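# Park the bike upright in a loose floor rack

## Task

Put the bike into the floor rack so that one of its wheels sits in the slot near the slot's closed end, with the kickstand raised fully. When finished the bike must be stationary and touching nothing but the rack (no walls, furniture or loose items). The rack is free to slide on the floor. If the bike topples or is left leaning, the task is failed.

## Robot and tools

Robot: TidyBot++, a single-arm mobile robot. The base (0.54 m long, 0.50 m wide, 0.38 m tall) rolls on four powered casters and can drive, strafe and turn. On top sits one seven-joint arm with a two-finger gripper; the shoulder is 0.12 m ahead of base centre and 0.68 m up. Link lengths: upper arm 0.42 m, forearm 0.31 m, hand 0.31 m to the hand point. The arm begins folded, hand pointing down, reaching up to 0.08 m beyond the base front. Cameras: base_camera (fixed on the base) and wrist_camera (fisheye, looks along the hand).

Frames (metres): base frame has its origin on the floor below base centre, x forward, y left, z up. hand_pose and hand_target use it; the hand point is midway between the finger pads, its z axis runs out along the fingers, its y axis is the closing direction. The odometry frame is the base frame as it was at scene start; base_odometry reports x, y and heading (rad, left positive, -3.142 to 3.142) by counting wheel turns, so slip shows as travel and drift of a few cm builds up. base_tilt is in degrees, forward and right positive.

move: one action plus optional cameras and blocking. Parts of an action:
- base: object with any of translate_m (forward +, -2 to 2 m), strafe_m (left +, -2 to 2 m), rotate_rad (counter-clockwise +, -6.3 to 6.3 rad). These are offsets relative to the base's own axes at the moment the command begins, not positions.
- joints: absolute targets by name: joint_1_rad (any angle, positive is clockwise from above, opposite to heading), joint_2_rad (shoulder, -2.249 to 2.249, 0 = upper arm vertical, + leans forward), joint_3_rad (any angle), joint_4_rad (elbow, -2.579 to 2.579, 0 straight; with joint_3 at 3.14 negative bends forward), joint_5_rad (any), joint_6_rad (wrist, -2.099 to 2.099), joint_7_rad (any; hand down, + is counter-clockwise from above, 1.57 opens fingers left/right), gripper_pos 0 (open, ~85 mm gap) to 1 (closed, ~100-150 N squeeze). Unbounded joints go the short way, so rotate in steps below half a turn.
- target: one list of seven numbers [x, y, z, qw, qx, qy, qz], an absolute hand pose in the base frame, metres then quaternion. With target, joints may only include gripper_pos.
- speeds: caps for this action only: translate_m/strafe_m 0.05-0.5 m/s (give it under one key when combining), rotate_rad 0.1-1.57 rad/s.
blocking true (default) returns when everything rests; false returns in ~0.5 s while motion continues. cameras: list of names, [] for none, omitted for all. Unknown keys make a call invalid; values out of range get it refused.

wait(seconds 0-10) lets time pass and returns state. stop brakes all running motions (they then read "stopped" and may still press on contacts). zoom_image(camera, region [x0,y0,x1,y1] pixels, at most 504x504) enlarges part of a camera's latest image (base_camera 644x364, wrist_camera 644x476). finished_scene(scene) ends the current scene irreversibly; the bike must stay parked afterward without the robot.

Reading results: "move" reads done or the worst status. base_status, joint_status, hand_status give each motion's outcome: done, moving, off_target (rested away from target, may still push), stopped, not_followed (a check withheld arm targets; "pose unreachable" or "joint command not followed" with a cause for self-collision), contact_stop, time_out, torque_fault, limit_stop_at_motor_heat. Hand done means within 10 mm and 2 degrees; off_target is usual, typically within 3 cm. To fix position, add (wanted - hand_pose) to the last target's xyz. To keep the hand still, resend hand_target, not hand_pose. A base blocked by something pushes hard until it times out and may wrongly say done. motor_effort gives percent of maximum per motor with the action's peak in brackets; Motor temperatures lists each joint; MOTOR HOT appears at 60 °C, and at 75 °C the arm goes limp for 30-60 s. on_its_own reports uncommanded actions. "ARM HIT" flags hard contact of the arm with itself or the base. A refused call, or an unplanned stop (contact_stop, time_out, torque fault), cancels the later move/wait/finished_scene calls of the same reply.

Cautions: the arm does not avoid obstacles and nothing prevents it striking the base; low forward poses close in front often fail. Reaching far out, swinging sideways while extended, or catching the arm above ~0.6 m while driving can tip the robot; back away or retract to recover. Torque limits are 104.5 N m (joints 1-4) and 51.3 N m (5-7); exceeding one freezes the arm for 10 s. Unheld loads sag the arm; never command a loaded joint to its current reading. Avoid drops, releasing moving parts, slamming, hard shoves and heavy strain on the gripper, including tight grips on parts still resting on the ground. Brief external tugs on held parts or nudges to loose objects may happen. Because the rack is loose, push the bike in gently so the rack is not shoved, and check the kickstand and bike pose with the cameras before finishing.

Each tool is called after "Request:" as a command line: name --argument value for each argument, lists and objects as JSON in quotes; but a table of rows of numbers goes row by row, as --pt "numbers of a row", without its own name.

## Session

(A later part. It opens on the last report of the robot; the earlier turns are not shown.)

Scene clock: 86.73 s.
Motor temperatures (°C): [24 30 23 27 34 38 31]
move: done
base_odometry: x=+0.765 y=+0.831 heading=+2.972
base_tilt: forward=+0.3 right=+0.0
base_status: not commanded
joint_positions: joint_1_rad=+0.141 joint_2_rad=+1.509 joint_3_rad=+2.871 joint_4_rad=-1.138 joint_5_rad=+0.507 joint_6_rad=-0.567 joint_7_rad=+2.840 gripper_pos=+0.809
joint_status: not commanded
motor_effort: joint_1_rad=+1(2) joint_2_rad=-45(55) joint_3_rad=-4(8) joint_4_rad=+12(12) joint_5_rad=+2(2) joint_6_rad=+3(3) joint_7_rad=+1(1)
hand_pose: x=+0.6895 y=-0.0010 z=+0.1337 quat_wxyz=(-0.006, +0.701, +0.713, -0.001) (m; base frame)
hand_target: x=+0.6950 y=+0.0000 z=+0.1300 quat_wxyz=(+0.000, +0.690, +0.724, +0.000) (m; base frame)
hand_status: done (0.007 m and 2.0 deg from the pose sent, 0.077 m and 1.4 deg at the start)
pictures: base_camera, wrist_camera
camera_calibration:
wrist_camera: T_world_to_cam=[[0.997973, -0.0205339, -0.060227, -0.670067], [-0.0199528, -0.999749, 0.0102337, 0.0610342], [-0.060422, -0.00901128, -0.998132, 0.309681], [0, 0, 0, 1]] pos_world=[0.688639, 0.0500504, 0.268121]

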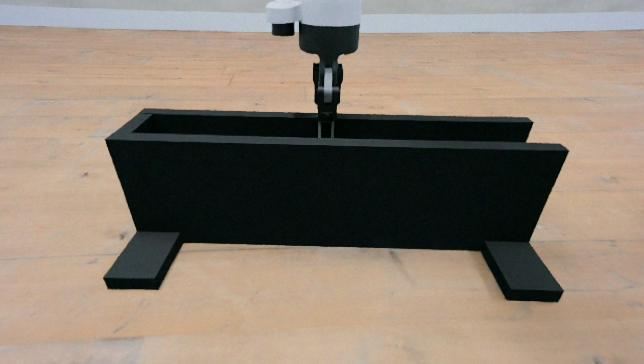

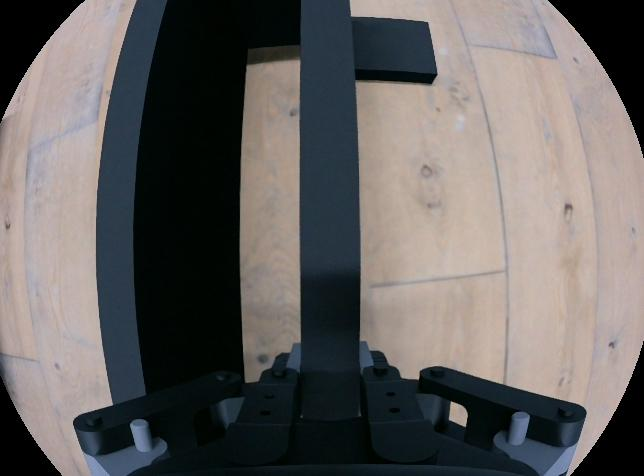

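Request:
move --joints '{"gripper_pos":0.4}' --cameras '[]'

Request:
move --target '[0.66,0,0.35,0.0,0.69,0.724,0.0]' --cameras '["base_camera"]'

Request:
move --joints '{"joint_1_rad":0.6,"joint_2_rad":-0.75,"joint_3_rad":3.14,"joint_4_rad":-2.2,"joint_5_rad":0,"joint_6_rad":-1.1,"joint_7_rad":1.57,"gripper_pos":1}'

Scene clock: 87.70 s.
Motor temperatures (°C): [24 30 23 27 34 38 31]
move: done
base_odometry: x=+0.765 y=+0.831 heading=+2.972
base_tilt: forward=+0.2 right=+0.0
base_status: not commanded
joint_positions: joint_1_rad=+0.141 joint_2_rad=+1.509 joint_3_rad=+2.871 joint_4_rad=-1.127 joint_5_rad=+0.507 joint_6_rad=-0.567 joint_7_rad=+2.840 gripper_pos=+0.400
joint_status: all done
motor_effort: joint_1_rad=+1(1) joint_2_rad=-45(49) joint_3_rad=-5(6) joint_4_rad=+9(12) joint_5_rad=+0(2) joint_6_rad=+0(3) joint_7_rad=+1(1)
hand_pose: x=+0.6959 y=-0.0022 z=+0.1353 quat_wxyz=(-0.002, +0.702, +0.712, +0.003) (m; base frame)
hand_target: x=+0.6950 y=+0.0000 z=+0.1300 quat_wxyz=(+0.000, +0.690, +0.724, +0.000) (m; base frame)
hand_status: not commanded
pictures: none
No camera images: "cameras" was empty.

Scene clock: 89.43 s.
Motor temperatures (°C): [24 30 23 27 34 38 31]
move: off_target
base_odometry: x=+0.765 y=+0.831 heading=+2.972
base_tilt: forward=+0.3 right=+0.0
base_status: not commanded
joint_positions: joint_1_rad=+0.168 joint_2_rad=+1.030 joint_3_rad=+2.849 joint_4_rad=-1.481 joint_5_rad=+0.486 joint_6_rad=-0.626 joint_7_rad=+2.840 gripper_pos=+0.400
joint_status: not commanded
motor_effort: joint_1_rad=+1(1) joint_2_rad=-42(48) joint_3_rad=-5(6) joint_4_rad=+11(12) joint_5_rad=+1(2) joint_6_rad=+0(1) joint_7_rad=+1(1)
hand_pose: x=+0.6880 y=-0.0089 z=+0.3489 quat_wxyz=(+0.038, +0.682, +0.730, +0.016) (m; base frame)
hand_target: x=+0.6600 y=+0.0000 z=+0.3500 quat_wxyz=(+0.000, +0.690, +0.724, +0.000) (m; base frame)
hand_status: off_target (0.029 m and 4.9 deg from the pose sent, 0.218 m and 2.0 deg at the start)
pictures: base_camera

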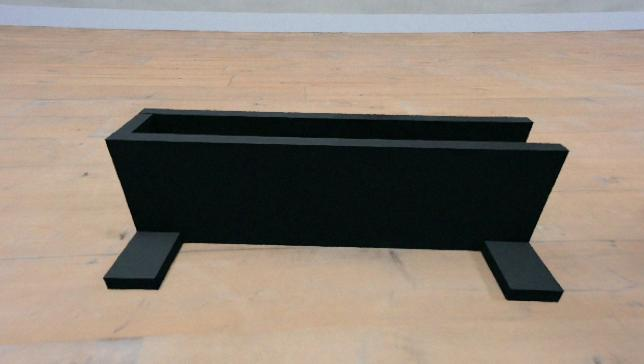

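Scene clock: 92.67 s.
Motor temperatures (°C): [24 30 23 27 34 38 31]
move: done
base_odometry: x=+0.765 y=+0.831 heading=+2.972
base_tilt: forward=+0.2 right=+0.0
base_status: not commanded
joint_positions: joint_1_rad=+0.582 joint_2_rad=-0.734 joint_3_rad=+3.111 joint_4_rad=-2.183 joint_5_rad=+0.050 joint_6_rad=-1.037 joint_7_rad=+1.611 gripper_pos=+0.999
joint_status: all done
motor_effort: joint_1_rad=+1(2) joint_2_rad=+6(44) joint_3_rad=+1(6) joint_4_rad=+20(21) joint_5_rad=+1(3) joint_6_rad=+5(6) joint_7_rad=+1(2)
hand_pose: x=+0.3001 y=-0.1249 z=+0.7861 quat_wxyz=(+0.128, +0.917, -0.235, +0.297) (m; base frame)
hand_target: x=+0.2841 y=-0.1109 z=+0.7692 quat_wxyz=(+0.086, +0.914, -0.282, +0.278) (m; base frame)
hand_status: not commanded
pictures: base_camera, wrist_camera
camera_calibration:
wrist_camera: T_world_to_cam=[[-0.506687, -0.861544, 0.031786, 0.0295196], [-0.702791, 0.391405, -0.594043, 0.776467], [0.499353, -0.323332, -0.803805, 0.576143], [0, 0, 0, 1]] pos_world=[0.272953, -0.0921948, 0.923423]

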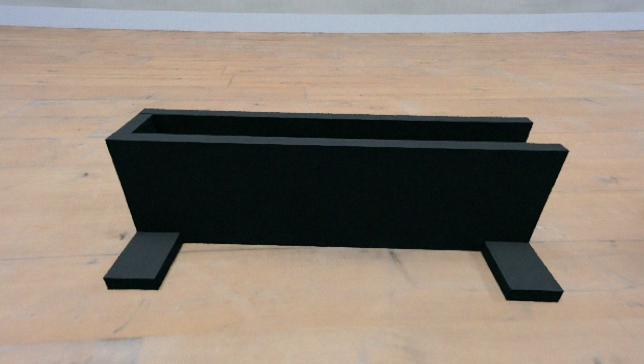

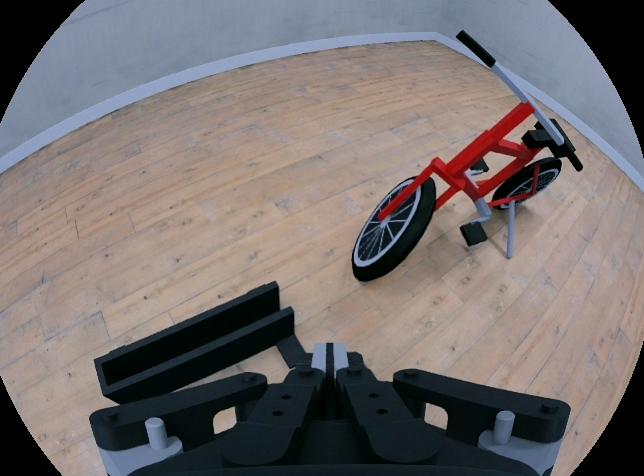

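Request:
zoom_image --camera "wrist_camera" --region '[70, 250, 430, 430]'

Request:
zoom_image --camera "wrist_camera" --region '[340, 130, 600, 300]'

Scaled by 1.400.

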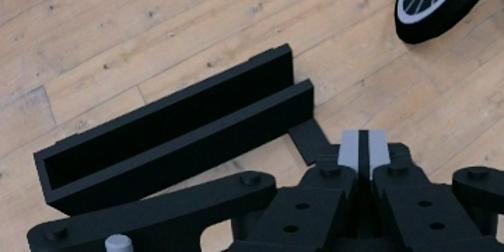

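Scaled by 1.938.

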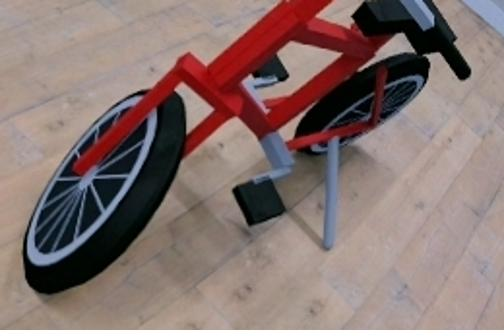

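Request:
zoom_image --camera "wrist_camera" --region '[80, 330, 200, 410]'

Request:
zoom_image --camera "wrist_camera" --region '[220, 265, 340, 345]'

Scaled by 4.200.

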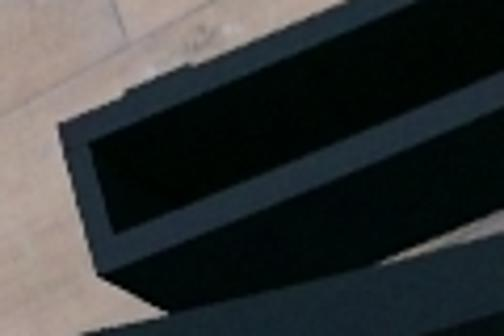

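Scaled by 4.200.

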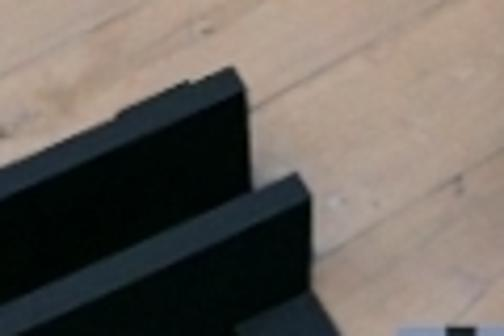

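Request:
move --target '[0.42,0,0.88,0,0.999,-0.035,0]' --joints '{"gripper_pos":0}' --base '{"strafe_m":-0.69}'

Scene clock: 96.67 s.
Motor temperatures (°C): [24 30 23 27 34 38 31]
move: off_target
base_odometry: x=+0.881 y=+1.512 heading=+2.971
base_tilt: forward=+0.2 right=+0.0
base_status: done
joint_positions: joint_1_rad=-0.003 joint_2_rad=-0.020 joint_3_rad=+3.143 joint_4_rad=-1.300 joint_5_rad=+0.045 joint_6_rad=-1.790 joint_7_rad=+1.545 gripper_pos=+0.000
joint_status: all done
motor_effort: joint_1_rad=+1(1) joint_2_rad=-15(16) joint_3_rad=+0(2) joint_4_rad=+17(21) joint_5_rad=+1(3) joint_6_rad=+1(6) joint_7_rad=+1(1)
hand_pose: x=+0.4339 y=-0.0116 z=+0.8824 quat_wxyz=(+0.021, +0.999, -0.018, +0.036) (m; base frame)
hand_target: x=+0.4200 y=+0.0000 z=+0.8800 quat_wxyz=(+0.000, +0.999, -0.035, +0.000) (m; base frame)
hand_status: off_target (0.018 m and 5.2 deg from the pose sent, 0.197 m and 44.9 deg at the start)
pictures: base_camera, wrist_camera
camera_calibration:
wrist_camera: T_world_to_cam=[[-0.0698371, -0.997485, -0.0120744, 0.0393914], [-0.995915, 0.0704114, -0.056534, 0.532498], [0.057242, 0.00807694, -0.998328, 0.990763], [0, 0, 0, 1]] pos_world=[0.47636, -0.00620392, 1.01969]

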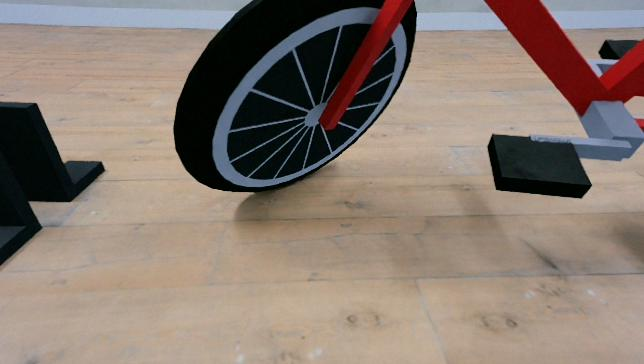

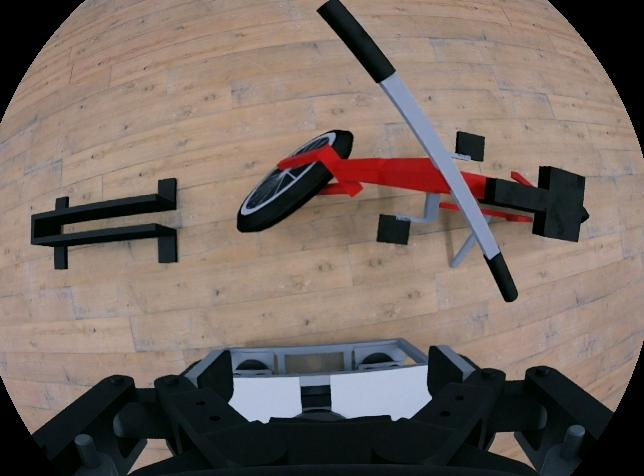

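Request:
zoom_image --camera "wrist_camera" --region '[20, 100, 360, 300]'

Request:
zoom_image --camera "wrist_camera" --region '[340, 60, 620, 320]'

Scaled by 1.482.

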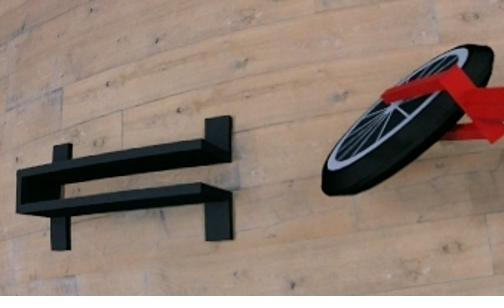

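Scaled by 1.800.

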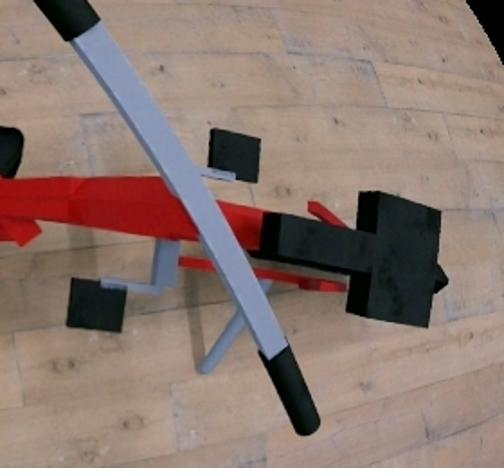

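Request:
move --base '{"strafe_m":-0.15}' --target '[0.5,-0.02,0.85,0,0.968,0.25,0]'

Scene clock: 99.10 s.
Motor temperatures (°C): [24 30 23 27 34 38 31]
move: off_target
base_odometry: x=+0.907 y=+1.660 heading=+2.970
base_tilt: forward=+0.2 right=+0.1
base_status: done
joint_positions: joint_1_rad=+0.054 joint_2_rad=+0.169 joint_3_rad=+3.143 joint_4_rad=-1.198 joint_5_rad=+0.043 joint_6_rad=-1.791 joint_7_rad=+2.090 gripper_pos=+0.000
joint_status: not commanded
motor_effort: joint_1_rad=+1(2) joint_2_rad=-22(25) joint_3_rad=+0(2) joint_4_rad=+16(17) joint_5_rad=+1(3) joint_6_rad=+0(1) joint_7_rad=+1(1)
hand_pose: x=+0.4913 y=-0.0323 z=+0.8493 quat_wxyz=(+0.018, +0.974, +0.225, -0.014) (m; base frame)
hand_target: x=+0.5000 y=-0.0200 z=+0.8500 quat_wxyz=(+0.000, +0.968, +0.250, +0.000) (m; base frame)
hand_status: off_target (0.015 m and 3.9 deg from the pose sent, 0.074 m and 31.3 deg at the start)
pictures: base_camera, wrist_camera
camera_calibration:
wrist_camera: T_world_to_cam=[[0.404746, -0.91419, -0.0209057, -0.200556], [-0.912746, -0.405282, 0.0513911, 0.441414], [-0.0554539, -0.00171872, -0.99846, 1.00969], [0, 0, 0, 1]] pos_world=[0.540065, -0.00271385, 0.981257]

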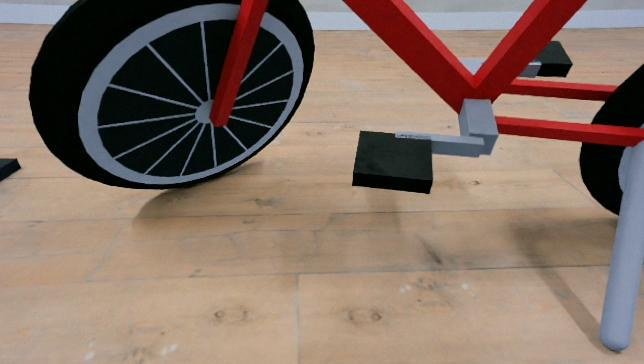

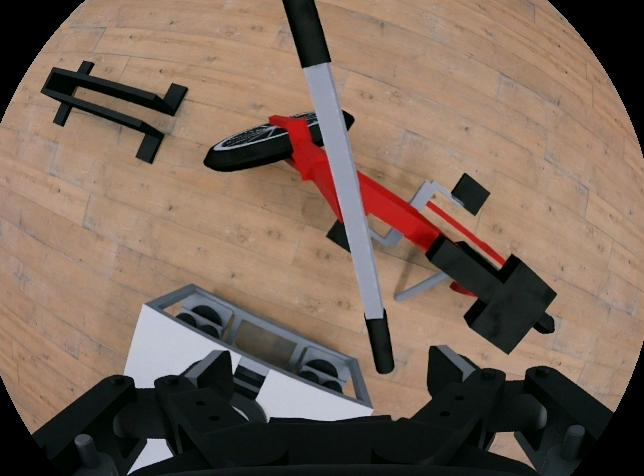

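Request:
move --target '[0.54,-0.035,0.77,0,0.9426,0.3338,0]' --joints '{"gripper_pos":0.2}'

Scene clock: 100.80 s.
Motor temperatures (°C): [24 30 23 27 34 38 31]
move: off_target
base_odometry: x=+0.907 y=+1.660 heading=+2.970
base_tilt: forward=+0.2 right=+0.0
base_status: not commanded
joint_positions: joint_1_rad=+0.101 joint_2_rad=+0.254 joint_3_rad=+3.127 joint_4_rad=-1.322 joint_5_rad=+0.043 joint_6_rad=-1.615 joint_7_rad=+2.286 gripper_pos=+0.200
joint_status: all done
motor_effort: joint_1_rad=+1(1) joint_2_rad=-25(28) joint_3_rad=+0(1) joint_4_rad=+17(18) joint_5_rad=+1(2) joint_6_rad=-1(1) joint_7_rad=+1(1)
hand_pose: x=+0.5211 y=-0.0474 z=+0.7770 quat_wxyz=(+0.008, +0.951, +0.308, -0.030) (m; base frame)
hand_target: x=+0.5400 y=-0.0350 z=+0.7700 quat_wxyz=(+0.000, +0.943, +0.334, +0.000) (m; base frame)
hand_status: off_target (0.024 m and 4.7 deg from the pose sent, 0.093 m and 13.2 deg at the start)
pictures: base_camera, wrist_camera
camera_calibration:
wrist_camera: T_world_to_cam=[[0.553423, -0.831353, -0.0507416, -0.278354], [-0.827503, -0.55574, 0.0799482, 0.39244], [-0.0946643, -0.0022564, -0.995507, 0.957233], [0, 0, 0, 1]] pos_world=[0.569409, -0.0111556, 0.907433]

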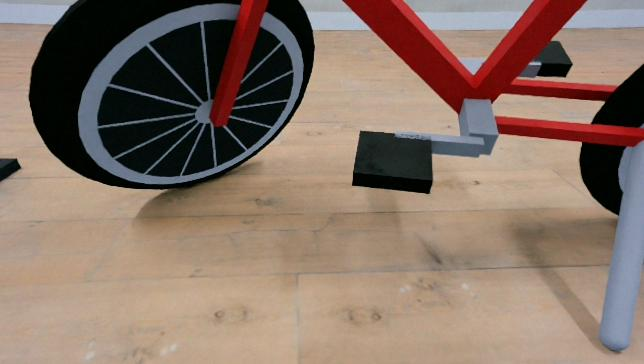

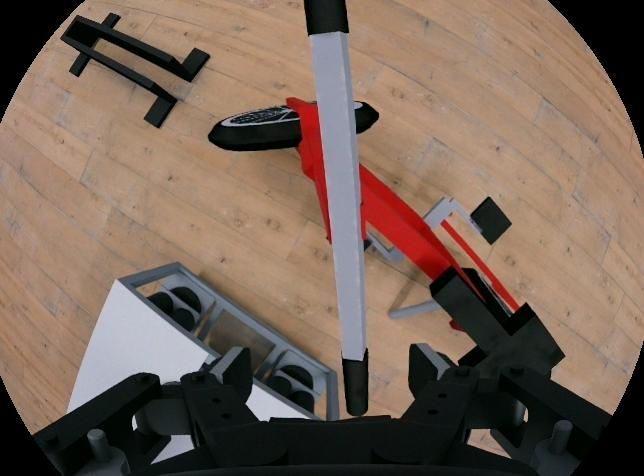

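Request:
move --target '[0.56,-0.027,0.668,0,0.9367,0.3502,0]'

Scene clock: 102.87 s.
Motor temperatures (°C): [24 30 23 27 34 38 31]
move: off_target
base_odometry: x=+0.907 y=+1.660 heading=+2.970
base_tilt: forward=+0.3 right=+0.0
base_status: not commanded
joint_positions: joint_1_rad=+0.110 joint_2_rad=+0.340 joint_3_rad=+3.081 joint_4_rad=-1.527 joint_5_rad=+0.043 joint_6_rad=-1.322 joint_7_rad=+2.287 gripper_pos=+0.200
joint_status: not commanded
motor_effort: joint_1_rad=+1(1) joint_2_rad=-27(30) joint_3_rad=-1(1) joint_4_rad=+16(17) joint_5_rad=+0(2) joint_6_rad=+0(1) joint_7_rad=+1(1)
hand_pose: x=+0.5436 y=-0.0337 z=+0.6764 quat_wxyz=(+0.001, +0.943, +0.331, -0.025) (m; base frame)
hand_target: x=+0.5600 y=-0.0270 z=+0.6680 quat_wxyz=(+0.000, +0.937, +0.350, +0.000) (m; base frame)
hand_status: off_target (0.020 m and 3.7 deg from the pose sent, 0.117 m and 6.2 deg at the start)
pictures: base_camera, wrist_camera
camera_calibration:
wrist_camera: T_world_to_cam=[[0.592847, -0.802804, -0.0635477, -0.29631], [-0.800126, -0.596134, 0.0664981, 0.419567], [-0.0912678, 0.0114229, -0.995761, 0.858069], [0, 0, 0, 1]] pos_world=[0.589687, 0.00243781, 0.807701]

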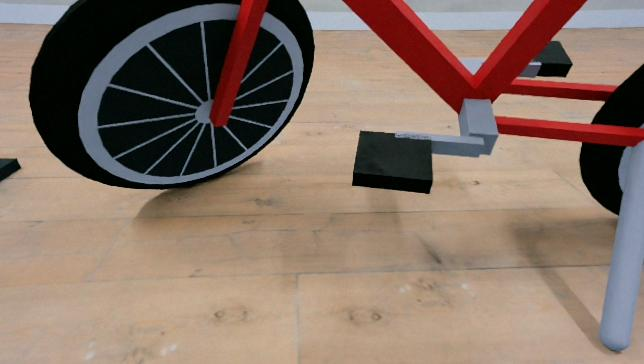

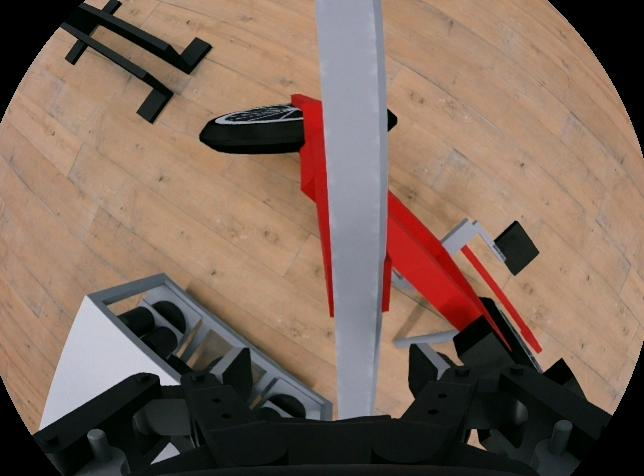

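Request:
move --target '[0.57,-0.038,0.666,0,0.9367,0.3502,0]' --cameras '["wrist_camera"]'

Request:
move --joints '{"gripper_pos":1}'

Scene clock: 104.83 s.
Motor temperatures (°C): [24 30 23 27 34 38 31]
move: off_target
base_odometry: x=+0.907 y=+1.660 heading=+2.970
base_tilt: forward=+0.3 right=+0.0
base_status: not commanded
joint_positions: joint_1_rad=+0.135 joint_2_rad=+0.356 joint_3_rad=+3.077 joint_4_rad=-1.509 joint_5_rad=+0.043 joint_6_rad=-1.320 joint_7_rad=+2.305 gripper_pos=+0.200
joint_status: not commanded
motor_effort: joint_1_rad=+1(2) joint_2_rad=-28(29) joint_3_rad=-1(2) joint_4_rad=+16(17) joint_5_rad=+1(2) joint_6_rad=-1(1) joint_7_rad=+1(1)
hand_pose: x=+0.5503 y=-0.0435 z=+0.6745 quat_wxyz=(+0.000, +0.944, +0.330, -0.023) (m; base frame)
hand_target: x=+0.5700 y=-0.0380 z=+0.6660 quat_wxyz=(+0.000, +0.937, +0.350, +0.000) (m; base frame)
hand_status: off_target (0.022 m and 3.6 deg from the pose sent, 0.029 m and 3.7 deg at the start)
pictures: wrist_camera
camera_calibration:
wrist_camera: T_world_to_cam=[[0.589962, -0.804893, -0.0639708, -0.306487], [-0.802621, -0.593239, 0.0621864, 0.423588], [-0.0880033, 0.0146566, -0.996012, 0.855414], [0, 0, 0, 1]] pos_world=[0.596076, -0.0079373, 0.806055]

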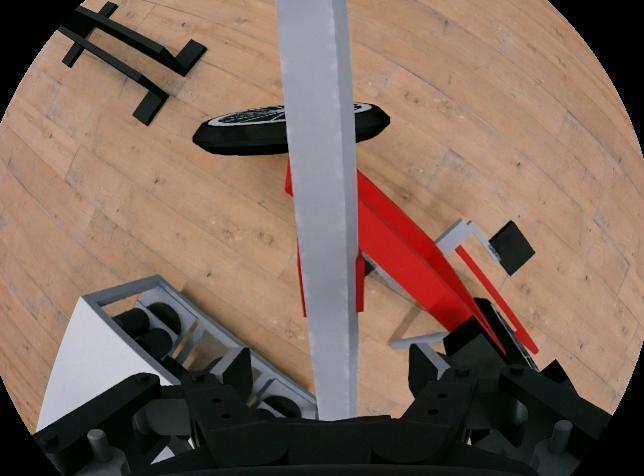

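Scene clock: 105.83 s.
Motor temperatures (°C): [24 30 23 27 34 38 31]
move: done
base_odometry: x=+0.907 y=+1.660 heading=+2.970
base_tilt: forward=+0.2 right=+0.0
base_status: not commanded
joint_positions: joint_1_rad=+0.144 joint_2_rad=+0.356 joint_3_rad=+3.076 joint_4_rad=-1.507 joint_5_rad=+0.044 joint_6_rad=-1.311 joint_7_rad=+2.305 gripper_pos=+0.999
joint_status: all done
motor_effort: joint_1_rad=+0(2) joint_2_rad=-26(28) joint_3_rad=-2(4) joint_4_rad=+16(17) joint_5_rad=+0(4) joint_6_rad=+0(3) joint_7_rad=+1(1)
hand_pose: x=+0.5533 y=-0.0478 z=+0.6750 quat_wxyz=(+0.002, +0.945, +0.326, -0.019) (m; base frame)
hand_target: x=+0.5700 y=-0.0380 z=+0.6660 quat_wxyz=(+0.000, +0.937, +0.350, +0.000) (m; base frame)
hand_status: not commanded
pictures: base_camera, wrist_camera
camera_calibration:
wrist_camera: T_world_to_cam=[[0.583907, -0.809835, -0.0567468, -0.313427], [-0.808107, -0.586492, 0.0546805, 0.431866], [-0.0775637, 0.0139292, -0.99689, 0.851073], [0, 0, 0, 1]] pos_world=[0.598019, -0.0123928, 0.807025]

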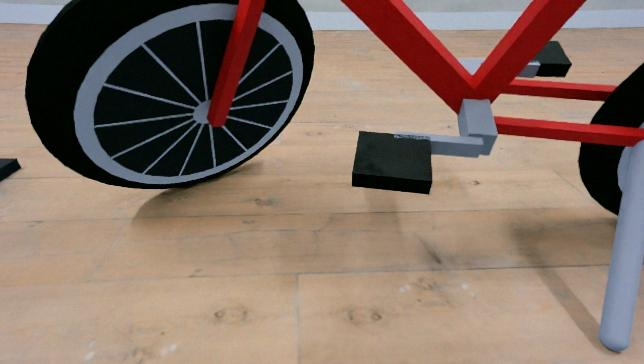

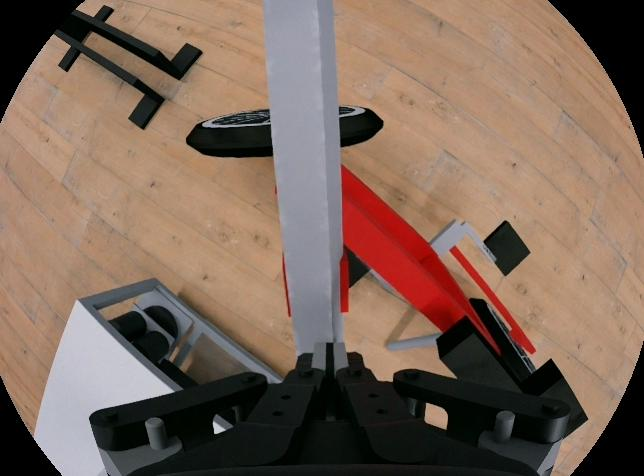

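Request:
move --joints '{"gripper_pos":0.3}' --cameras '[]'

Request:
move --target '[0.57,-0.035,0.625,0,0.9367,0.3502,0]'

Scene clock: 106.93 s.
Motor temperatures (°C): [24 30 23 27 34 38 31]
move: done
base_odometry: x=+0.907 y=+1.660 heading=+2.970
base_tilt: forward=+0.3 right=+0.0
base_status: not commanded
joint_positions: joint_1_rad=+0.144 joint_2_rad=+0.357 joint_3_rad=+3.076 joint_4_rad=-1.507 joint_5_rad=+0.044 joint_6_rad=-1.311 joint_7_rad=+2.305 gripper_pos=+0.300
joint_status: all done
motor_effort: joint_1_rad=+1(1) joint_2_rad=-28(29) joint_3_rad=-1(1) joint_4_rad=+16(17) joint_5_rad=+1(2) joint_6_rad=+0(1) joint_7_rad=+1(1)
hand_pose: x=+0.5533 y=-0.0478 z=+0.6746 quat_wxyz=(+0.002, +0.945, +0.326, -0.019) (m; base frame)
hand_target: x=+0.5700 y=-0.0380 z=+0.6660 quat_wxyz=(+0.000, +0.937, +0.350, +0.000) (m; base frame)
hand_status: not commanded
pictures: none
No camera images: "cameras" was empty.

Scene clock: 108.07 s.
Motor temperatures (°C): [24 30 23 27 34 38 31]
move: off_target
base_odometry: x=+0.907 y=+1.660 heading=+2.970
base_tilt: forward=+0.2 right=+0.0
base_status: not commanded
joint_positions: joint_1_rad=+0.144 joint_2_rad=+0.396 joint_3_rad=+3.063 joint_4_rad=-1.581 joint_5_rad=+0.044 joint_6_rad=-1.205 joint_7_rad=+2.305 gripper_pos=+0.300
joint_status: not commanded
motor_effort: joint_1_rad=+1(1) joint_2_rad=-29(31) joint_3_rad=-1(1) joint_4_rad=+16(17) joint_5_rad=+1(2) joint_6_rad=+0(1) joint_7_rad=+1(1)
hand_pose: x=+0.5549 y=-0.0413 z=+0.6353 quat_wxyz=(-0.003, +0.943, +0.333, -0.020) (m; base frame)
hand_target: x=+0.5700 y=-0.0350 z=+0.6250 quat_wxyz=(+0.000, +0.937, +0.350, +0.000) (m; base frame)
hand_status: off_target (0.019 m and 3.1 deg from the pose sent, 0.054 m and 3.7 deg at the start)
pictures: base_camera, wrist_camera
camera_calibration:
wrist_camera: T_world_to_cam=[[0.596201, -0.799902, -0.0685586, -0.310236], [-0.798366, -0.599715, 0.0543543, 0.4334], [-0.0845937, 0.0223288, -0.996165, 0.81525], [0, 0, 0, 1]] pos_world=[0.59994, -0.00644577, 0.767298]

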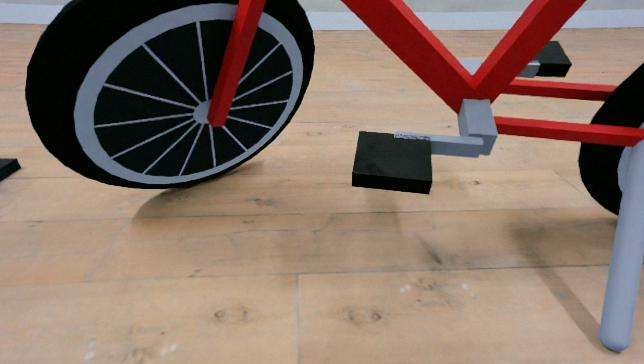

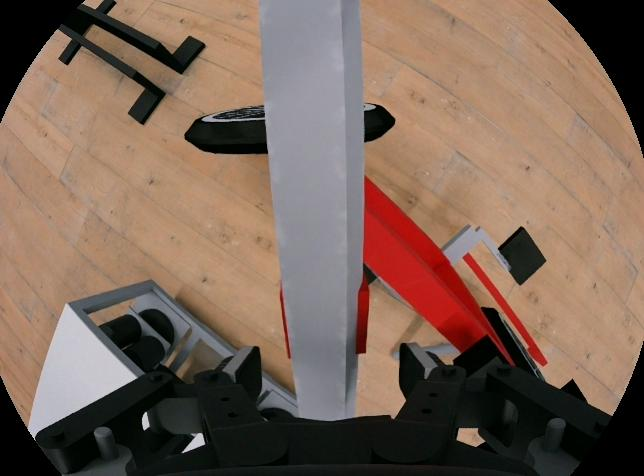

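Request:
move --joints '{"gripper_pos":1}'

Scene clock: 110.03 s.
Motor temperatures (°C): [24 30 23 27 34 38 31]
move: off_target
base_odometry: x=+0.907 y=+1.660 heading=+2.970
base_tilt: forward=+0.2 right=+0.0
base_status: not commanded
joint_positions: joint_1_rad=+0.144 joint_2_rad=+0.395 joint_3_rad=+3.062 joint_4_rad=-1.582 joint_5_rad=+0.044 joint_6_rad=-1.203 joint_7_rad=+2.305 gripper_pos=+0.773
joint_status: gripper_pos off_target (ended at +0.773, target +1.000)
motor_effort: joint_1_rad=+1(2) joint_2_rad=-26(29) joint_3_rad=-2(3) joint_4_rad=+15(17) joint_5_rad=-1(3) joint_6_rad=+0(1) joint_7_rad=+2(2)
hand_pose: x=+0.5551 y=-0.0409 z=+0.6355 quat_wxyz=(-0.003, +0.942, +0.334, -0.019) (m; base frame)
hand_target: x=+0.5700 y=-0.0350 z=+0.6250 quat_wxyz=(+0.000, +0.937, +0.350, +0.000) (m; base frame)
hand_status: not commanded
pictures: base_camera, wrist_camera
camera_calibration:
wrist_camera: T_world_to_cam=[[0.597062, -0.799335, -0.0676862, -0.311011], [-0.79791, -0.600464, 0.0527543, 0.434508], [-0.0828115, 0.0225098, -0.996311, 0.814603], [0, 0, 0, 1]] pos_world=[0.599849, -0.0060318, 0.767624]

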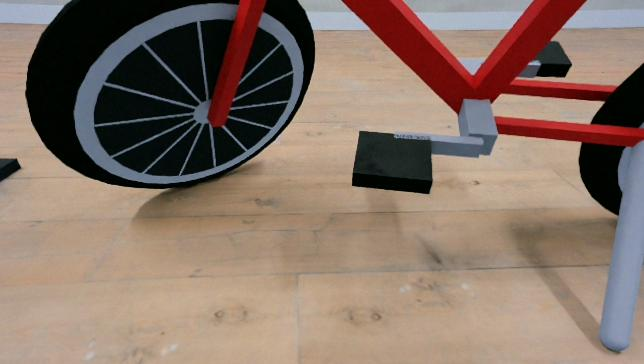

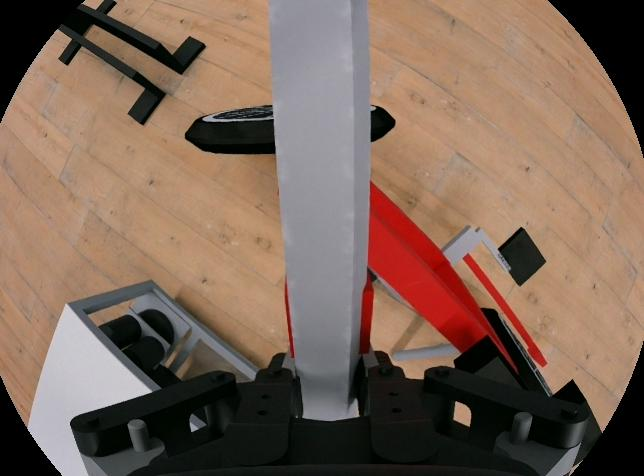

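Request:
move --target '[0.565,-0.022,0.642,0,0.981,0.194,0]'

Scene clock: 111.97 s.
Motor temperatures (°C): [24 30 23 27 34 38 31]
move: off_target
base_odometry: x=+0.907 y=+1.660 heading=+2.970
base_tilt: forward=+0.2 right=+0.0
base_status: not commanded
joint_positions: joint_1_rad=+0.103 joint_2_rad=+0.391 joint_3_rad=+3.092 joint_4_rad=-1.589 joint_5_rad=+0.044 joint_6_rad=-1.203 joint_7_rad=+2.033 gripper_pos=+0.788
joint_status: not commanded
motor_effort: joint_1_rad=+0(1) joint_2_rad=-28(28) joint_3_rad=-2(3) joint_4_rad=+19(21) joint_5_rad=-2(4) joint_6_rad=+4(6) joint_7_rad=+1(2)
hand_pose: x=+0.5529 y=-0.0353 z=+0.6353 quat_wxyz=(+0.005, +0.978, +0.209, -0.023) (m; base frame)
hand_target: x=+0.5650 y=-0.0220 z=+0.6420 quat_wxyz=(+0.000, +0.981, +0.194, +0.000) (m; base frame)
hand_status: off_target (0.019 m and 3.2 deg from the pose sent, 0.022 m and 16.8 deg at the start)
pictures: base_camera, wrist_camera
camera_calibration:
wrist_camera: T_world_to_cam=[[0.372892, -0.926604, -0.0485452, -0.197983], [-0.924636, -0.375449, 0.0639231, 0.507083], [-0.0774576, 0.0210503, -0.996773, 0.811356], [0, 0, 0, 1]] pos_world=[0.60554, -0.0101472, 0.766712]

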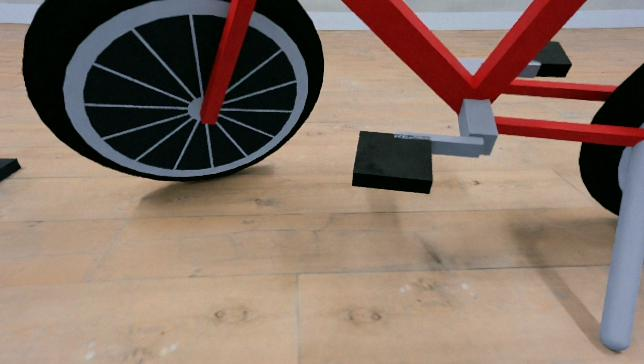

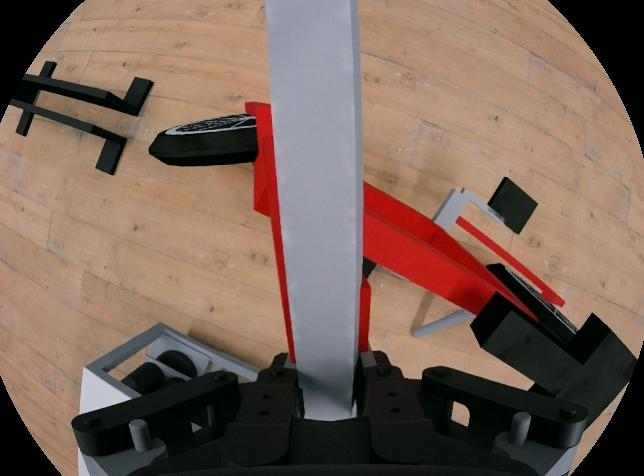

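Request:
move --target '[0.565,-0.003,0.66,0,1,-0.01,0]'

Scene clock: 113.33 s.
Motor temperatures (°C): [24 30 23 27 34 38 31]
move: off_target
base_odometry: x=+0.907 y=+1.660 heading=+2.970
base_tilt: forward=+0.2 right=+0.0
base_status: not commanded
joint_positions: joint_1_rad=+0.020 joint_2_rad=+0.388 joint_3_rad=+3.157 joint_4_rad=-1.584 joint_5_rad=+0.044 joint_6_rad=-1.217 joint_7_rad=+1.628 gripper_pos=+0.806
joint_status: not commanded
motor_effort: joint_1_rad=-1(2) joint_2_rad=-31(32) joint_3_rad=-2(3) joint_4_rad=+21(22) joint_5_rad=-2(5) joint_6_rad=+5(6) joint_7_rad=-2(2)
hand_pose: x=+0.5524 y=-0.0262 z=+0.6376 quat_wxyz=(+0.022, +0.999, +0.020, -0.025) (m; base frame)
hand_target: x=+0.5650 y=-0.0030 z=+0.6600 quat_wxyz=(+0.000, +1.000, -0.010, +0.000) (m; base frame)
hand_status: off_target (0.035 m and 5.1 deg from the pose sent, 0.042 m and 25.5 deg at the start)
pictures: base_camera, wrist_camera
camera_calibration:
wrist_camera: T_world_to_cam=[[0.00100044, -0.999982, -0.00583145, -0.0130111], [-0.997761, -0.00138814, 0.0668655, 0.558192], [-0.0668724, 0.0057515, -0.997745, 0.807773], [0, 0, 0, 1]] pos_world=[0.610973, -0.0168819, 0.768551]

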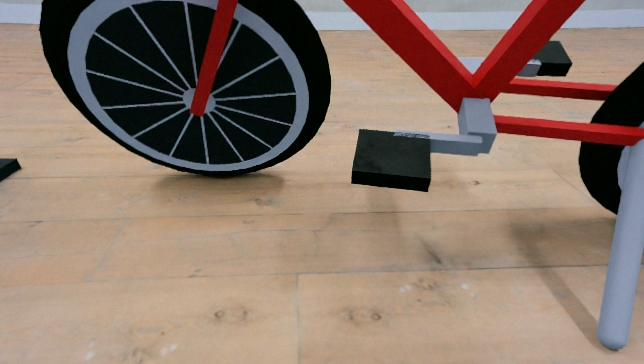

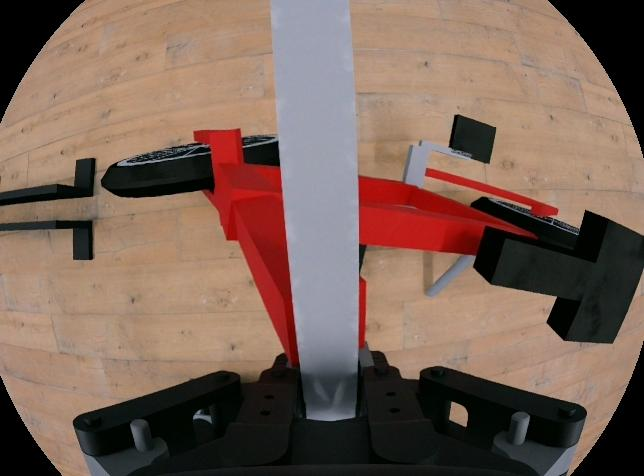

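Request:
move --target '[0.605,-0.003,0.69,0.018,1,-0.01,0]'

Scene clock: 114.77 s.
Motor temperatures (°C): [24 30 23 27 34 38 31]
move: off_target
base_odometry: x=+0.907 y=+1.660 heading=+2.970
base_tilt: forward=+0.2 right=+0.0
base_status: not commanded
joint_positions: joint_1_rad=-0.038 joint_2_rad=+0.479 joint_3_rad=+3.157 joint_4_rad=-1.410 joint_5_rad=+0.042 joint_6_rad=-1.342 joint_7_rad=+1.596 gripper_pos=+0.806
joint_status: not commanded
motor_effort: joint_1_rad=+1(3) joint_2_rad=-45(45) joint_3_rad=+0(2) joint_4_rad=+27(28) joint_5_rad=+2(4) joint_6_rad=+4(6) joint_7_rad=-1(2)
hand_pose: x=+0.5842 y=-0.0003 z=+0.6472 quat_wxyz=(+0.024, +0.998, +0.030, -0.045) (m; base frame)
hand_target: x=+0.6050 y=-0.0030 z=+0.6899 quat_wxyz=(+0.018, +1.000, -0.010, +0.000) (m; base frame)
hand_status: off_target (0.048 m and 6.9 deg from the pose sent, 0.078 m and 4.5 deg at the start)
pictures: base_camera, wrist_camera
camera_calibration:
wrist_camera: T_world_to_cam=[[0.0212013, -0.999772, -0.00244045, -0.00104064], [-0.994087, -0.0213407, 0.106469, 0.56155], [-0.106497, 0.000168724, -0.994313, 0.840236], [0, 0, 0, 1]] pos_world=[0.647734, 0.0108017, 0.775667]

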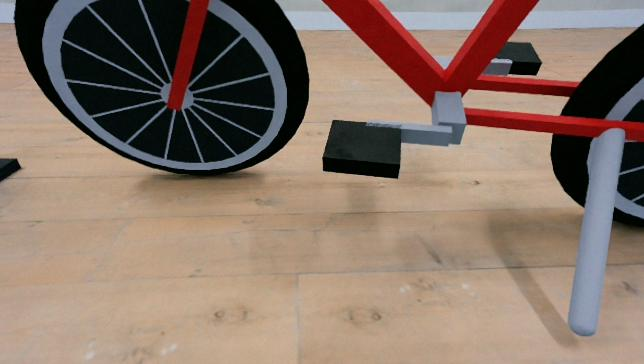

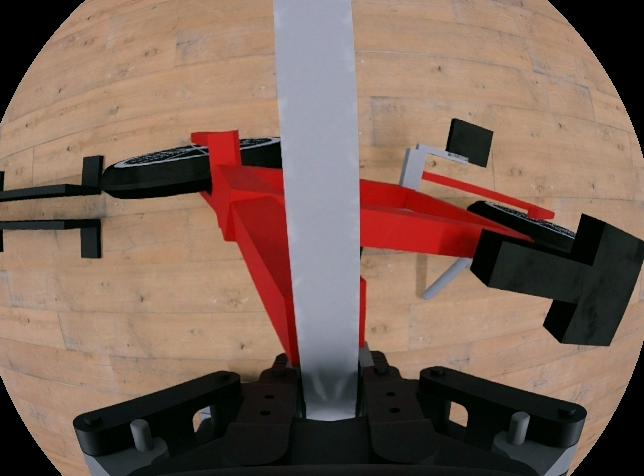

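Request:
zoom_image --camera "wrist_camera" --region '[0, 100, 300, 300]'

Scaled by 1.680.

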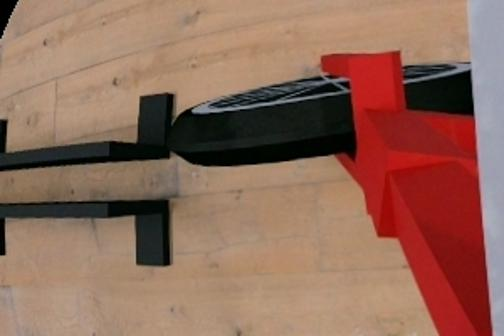

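Request:
move --target '[0.65,-0.005,0.705,0.018,1,-0.02,0]'

Scene clock: 117.00 s.
Motor temperatures (°C): [24 30 23 27 34 38 31]
move: off_target
base_odometry: x=+0.907 y=+1.660 heading=+2.970
base_tilt: forward=+0.2 right=+0.0
base_status: not commanded
joint_positions: joint_1_rad=-0.038 joint_2_rad=+0.592 joint_3_rad=+3.158 joint_4_rad=-1.180 joint_5_rad=+0.042 joint_6_rad=-1.457 joint_7_rad=+1.591 gripper_pos=+0.806
joint_status: not commanded
motor_effort: joint_1_rad=+1(2) joint_2_rad=-51(51) joint_3_rad=+1(2) joint_4_rad=+27(29) joint_5_rad=+4(4) joint_6_rad=+4(6) joint_7_rad=-1(2)
hand_pose: x=+0.6350 y=+0.0010 z=+0.6584 quat_wxyz=(+0.025, +0.998, +0.025, -0.043) (m; base frame)
hand_target: x=+0.6500 y=-0.0050 z=+0.7050 quat_wxyz=(+0.018, +1.000, -0.020, +0.000) (m; base frame)
hand_status: off_target (0.049 m and 7.2 deg from the pose sent, 0.088 m and 7.7 deg at the start)
pictures: base_camera, wrist_camera
camera_calibration:
wrist_camera: T_world_to_cam=[[0.011657, -0.999932, 0.000820518, 0.0031432], [-0.994508, -0.0115084, 0.104024, 0.612728], [-0.104007, -0.00202861, -0.994574, 0.855404], [0, 0, 0, 1]] pos_world=[0.698294, 0.0119298, 0.787022]

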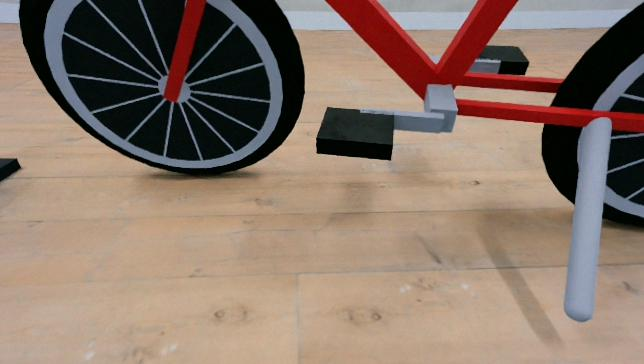

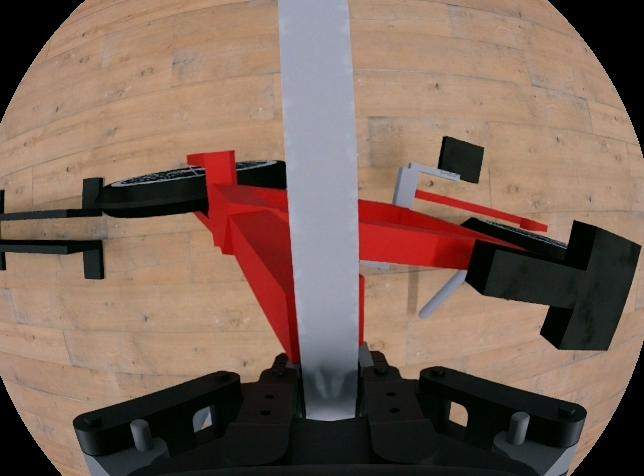

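Request:
move --target '[0.685,-0.005,0.71,0.018,1,-0.02,0]'

Scene clock: 118.40 s.
Motor temperatures (°C): [24 30 23 27 34 38 31]
move: off_target
base_odometry: x=+0.907 y=+1.660 heading=+2.970
base_tilt: forward=+0.3 right=+0.0
base_status: not commanded
joint_positions: joint_1_rad=-0.038 joint_2_rad=+0.687 joint_3_rad=+3.163 joint_4_rad=-0.987 joint_5_rad=+0.032 joint_6_rad=-1.544 joint_7_rad=+1.591 gripper_pos=+0.806
joint_status: not commanded
motor_effort: joint_1_rad=+1(3) joint_2_rad=-54(54) joint_3_rad=+1(2) joint_4_rad=+26(28) joint_5_rad=+3(4) joint_6_rad=+3(5) joint_7_rad=-1(2)
hand_pose: x=+0.6750 y=+0.0034 z=+0.6644 quat_wxyz=(+0.023, +0.999, +0.022, -0.038) (m; base frame)
hand_target: x=+0.6850 y=-0.0050 z=+0.7100 quat_wxyz=(+0.018, +1.000, -0.020, +0.000) (m; base frame)
hand_status: off_target (0.047 m and 6.5 deg from the pose sent, 0.072 m and 7.2 deg at the start)
pictures: base_camera, wrist_camera
camera_calibration:
wrist_camera: T_world_to_cam=[[0.00477297, -0.999982, -0.00375991, 0.0127043], [-0.995619, -0.00510319, 0.0933622, 0.659708], [-0.0933796, 0.00329782, -0.995625, 0.859068], [0, 0, 0, 1]] pos_world=[0.736977, 0.0132377, 0.793765]

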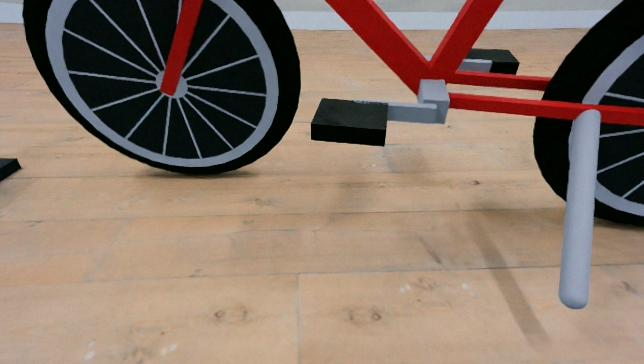

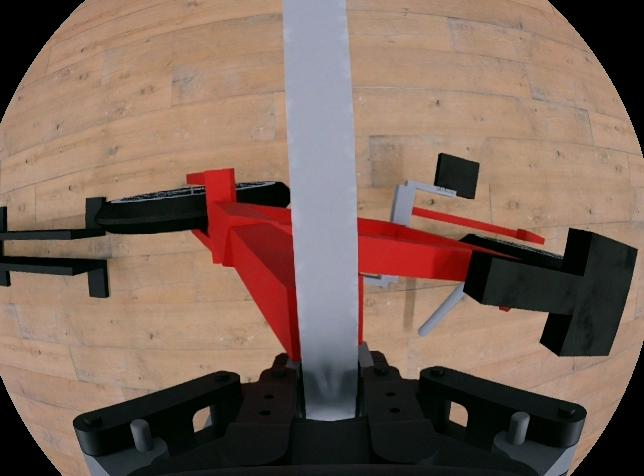

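Request:
move --target '[0.71,-0.005,0.72,0.018,1,-0.02,0]'

Scene clock: 119.70 s.
Motor temperatures (°C): [24 30 23 28 34 38 31]
move: off_target
base_odometry: x=+0.907 y=+1.660 heading=+2.970
base_tilt: forward=+0.2 right=+0.0
base_status: not commanded
joint_positions: joint_1_rad=-0.038 joint_2_rad=+0.778 joint_3_rad=+3.165 joint_4_rad=-0.805 joint_5_rad=+0.024 joint_6_rad=-1.638 joint_7_rad=+1.591 gripper_pos=+0.806
joint_status: not commanded
motor_effort: joint_1_rad=+2(2) joint_2_rad=-58(58) joint_3_rad=+1(2) joint_4_rad=+26(27) joint_5_rad=+4(5) joint_6_rad=+2(5) joint_7_rad=-1(2)
hand_pose: x=+0.7044 y=+0.0064 z=+0.6675 quat_wxyz=(+0.020, +0.999, +0.020, -0.039) (m; base frame)
hand_target: x=+0.7100 y=-0.0050 z=+0.7200 quat_wxyz=(+0.018, +1.000, -0.020, +0.000) (m; base frame)
hand_status: off_target (0.054 m and 6.4 deg from the pose sent, 0.066 m and 6.5 deg at the start)
pictures: base_camera, wrist_camera
camera_calibration:
wrist_camera: T_world_to_cam=[[0.000863673, -0.999959, -0.00897682, 0.0217884], [-0.995434, -0.00171648, 0.0954321, 0.687223], [-0.0954436, 0.00885341, -0.995395, 0.866116], [0, 0, 0, 1]] pos_world=[0.766732, 0.015299, 0.79674]

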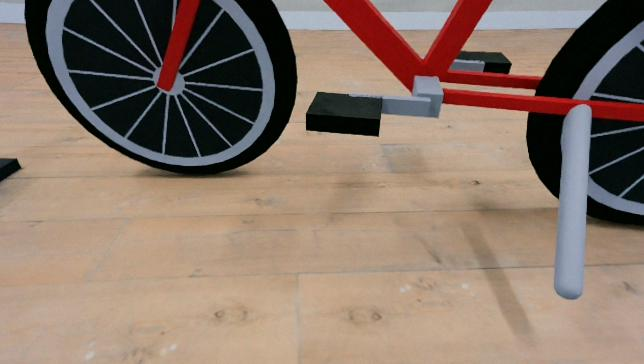

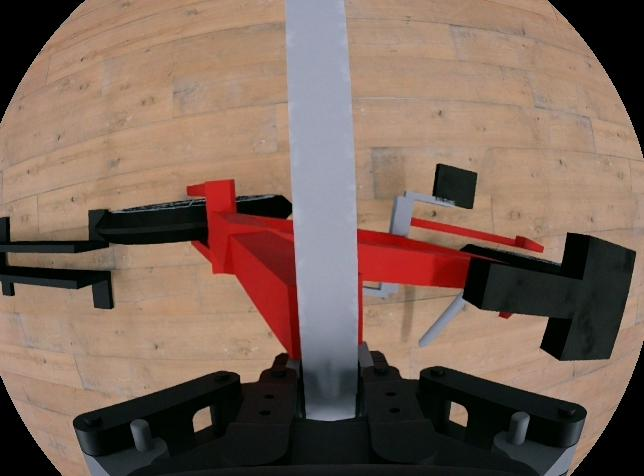

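Request:
move --target '[0.712,0.005,0.722,0.018,0.989,-0.148,0.0]'

Scene clock: 120.90 s.
Motor temperatures (°C): [24 30 23 28 34 38 31]
move: off_target
base_odometry: x=+0.907 y=+1.660 heading=+2.970
base_tilt: forward=+0.3 right=+0.0
base_status: not commanded
joint_positions: joint_1_rad=-0.054 joint_2_rad=+0.791 joint_3_rad=+3.202 joint_4_rad=-0.768 joint_5_rad=-0.021 joint_6_rad=-1.665 joint_7_rad=+1.321 gripper_pos=+0.806
joint_status: not commanded
motor_effort: joint_1_rad=+2(3) joint_2_rad=-58(59) joint_3_rad=+3(3) joint_4_rad=+25(27) joint_5_rad=+5(7) joint_6_rad=+1(4) joint_7_rad=+0(2)
hand_pose: x=+0.7073 y=+0.0143 z=+0.6707 quat_wxyz=(+0.016, +0.992, -0.119, -0.039) (m; base frame)
hand_target: x=+0.7120 y=+0.0050 z=+0.7220 quat_wxyz=(+0.018, +0.989, -0.148, +0.000) (m; base frame)
hand_status: off_target (0.052 m and 5.6 deg from the pose sent, 0.055 m and 19.8 deg at the start)
pictures: base_camera, wrist_camera
camera_calibration:
wrist_camera: T_world_to_cam=[[-0.274606, -0.961534, -0.00666362, 0.222462], [-0.957845, 0.272931, 0.0896797, 0.6631], [-0.0844113, 0.0310093, -0.995948, 0.861831], [0, 0, 0, 1]] pos_world=[0.768984, 0.00619925, 0.800355]

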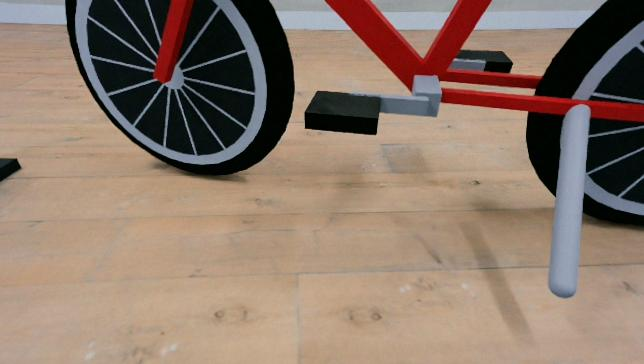

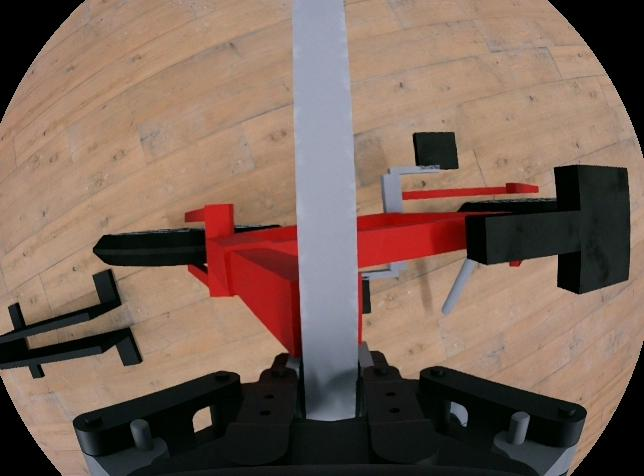

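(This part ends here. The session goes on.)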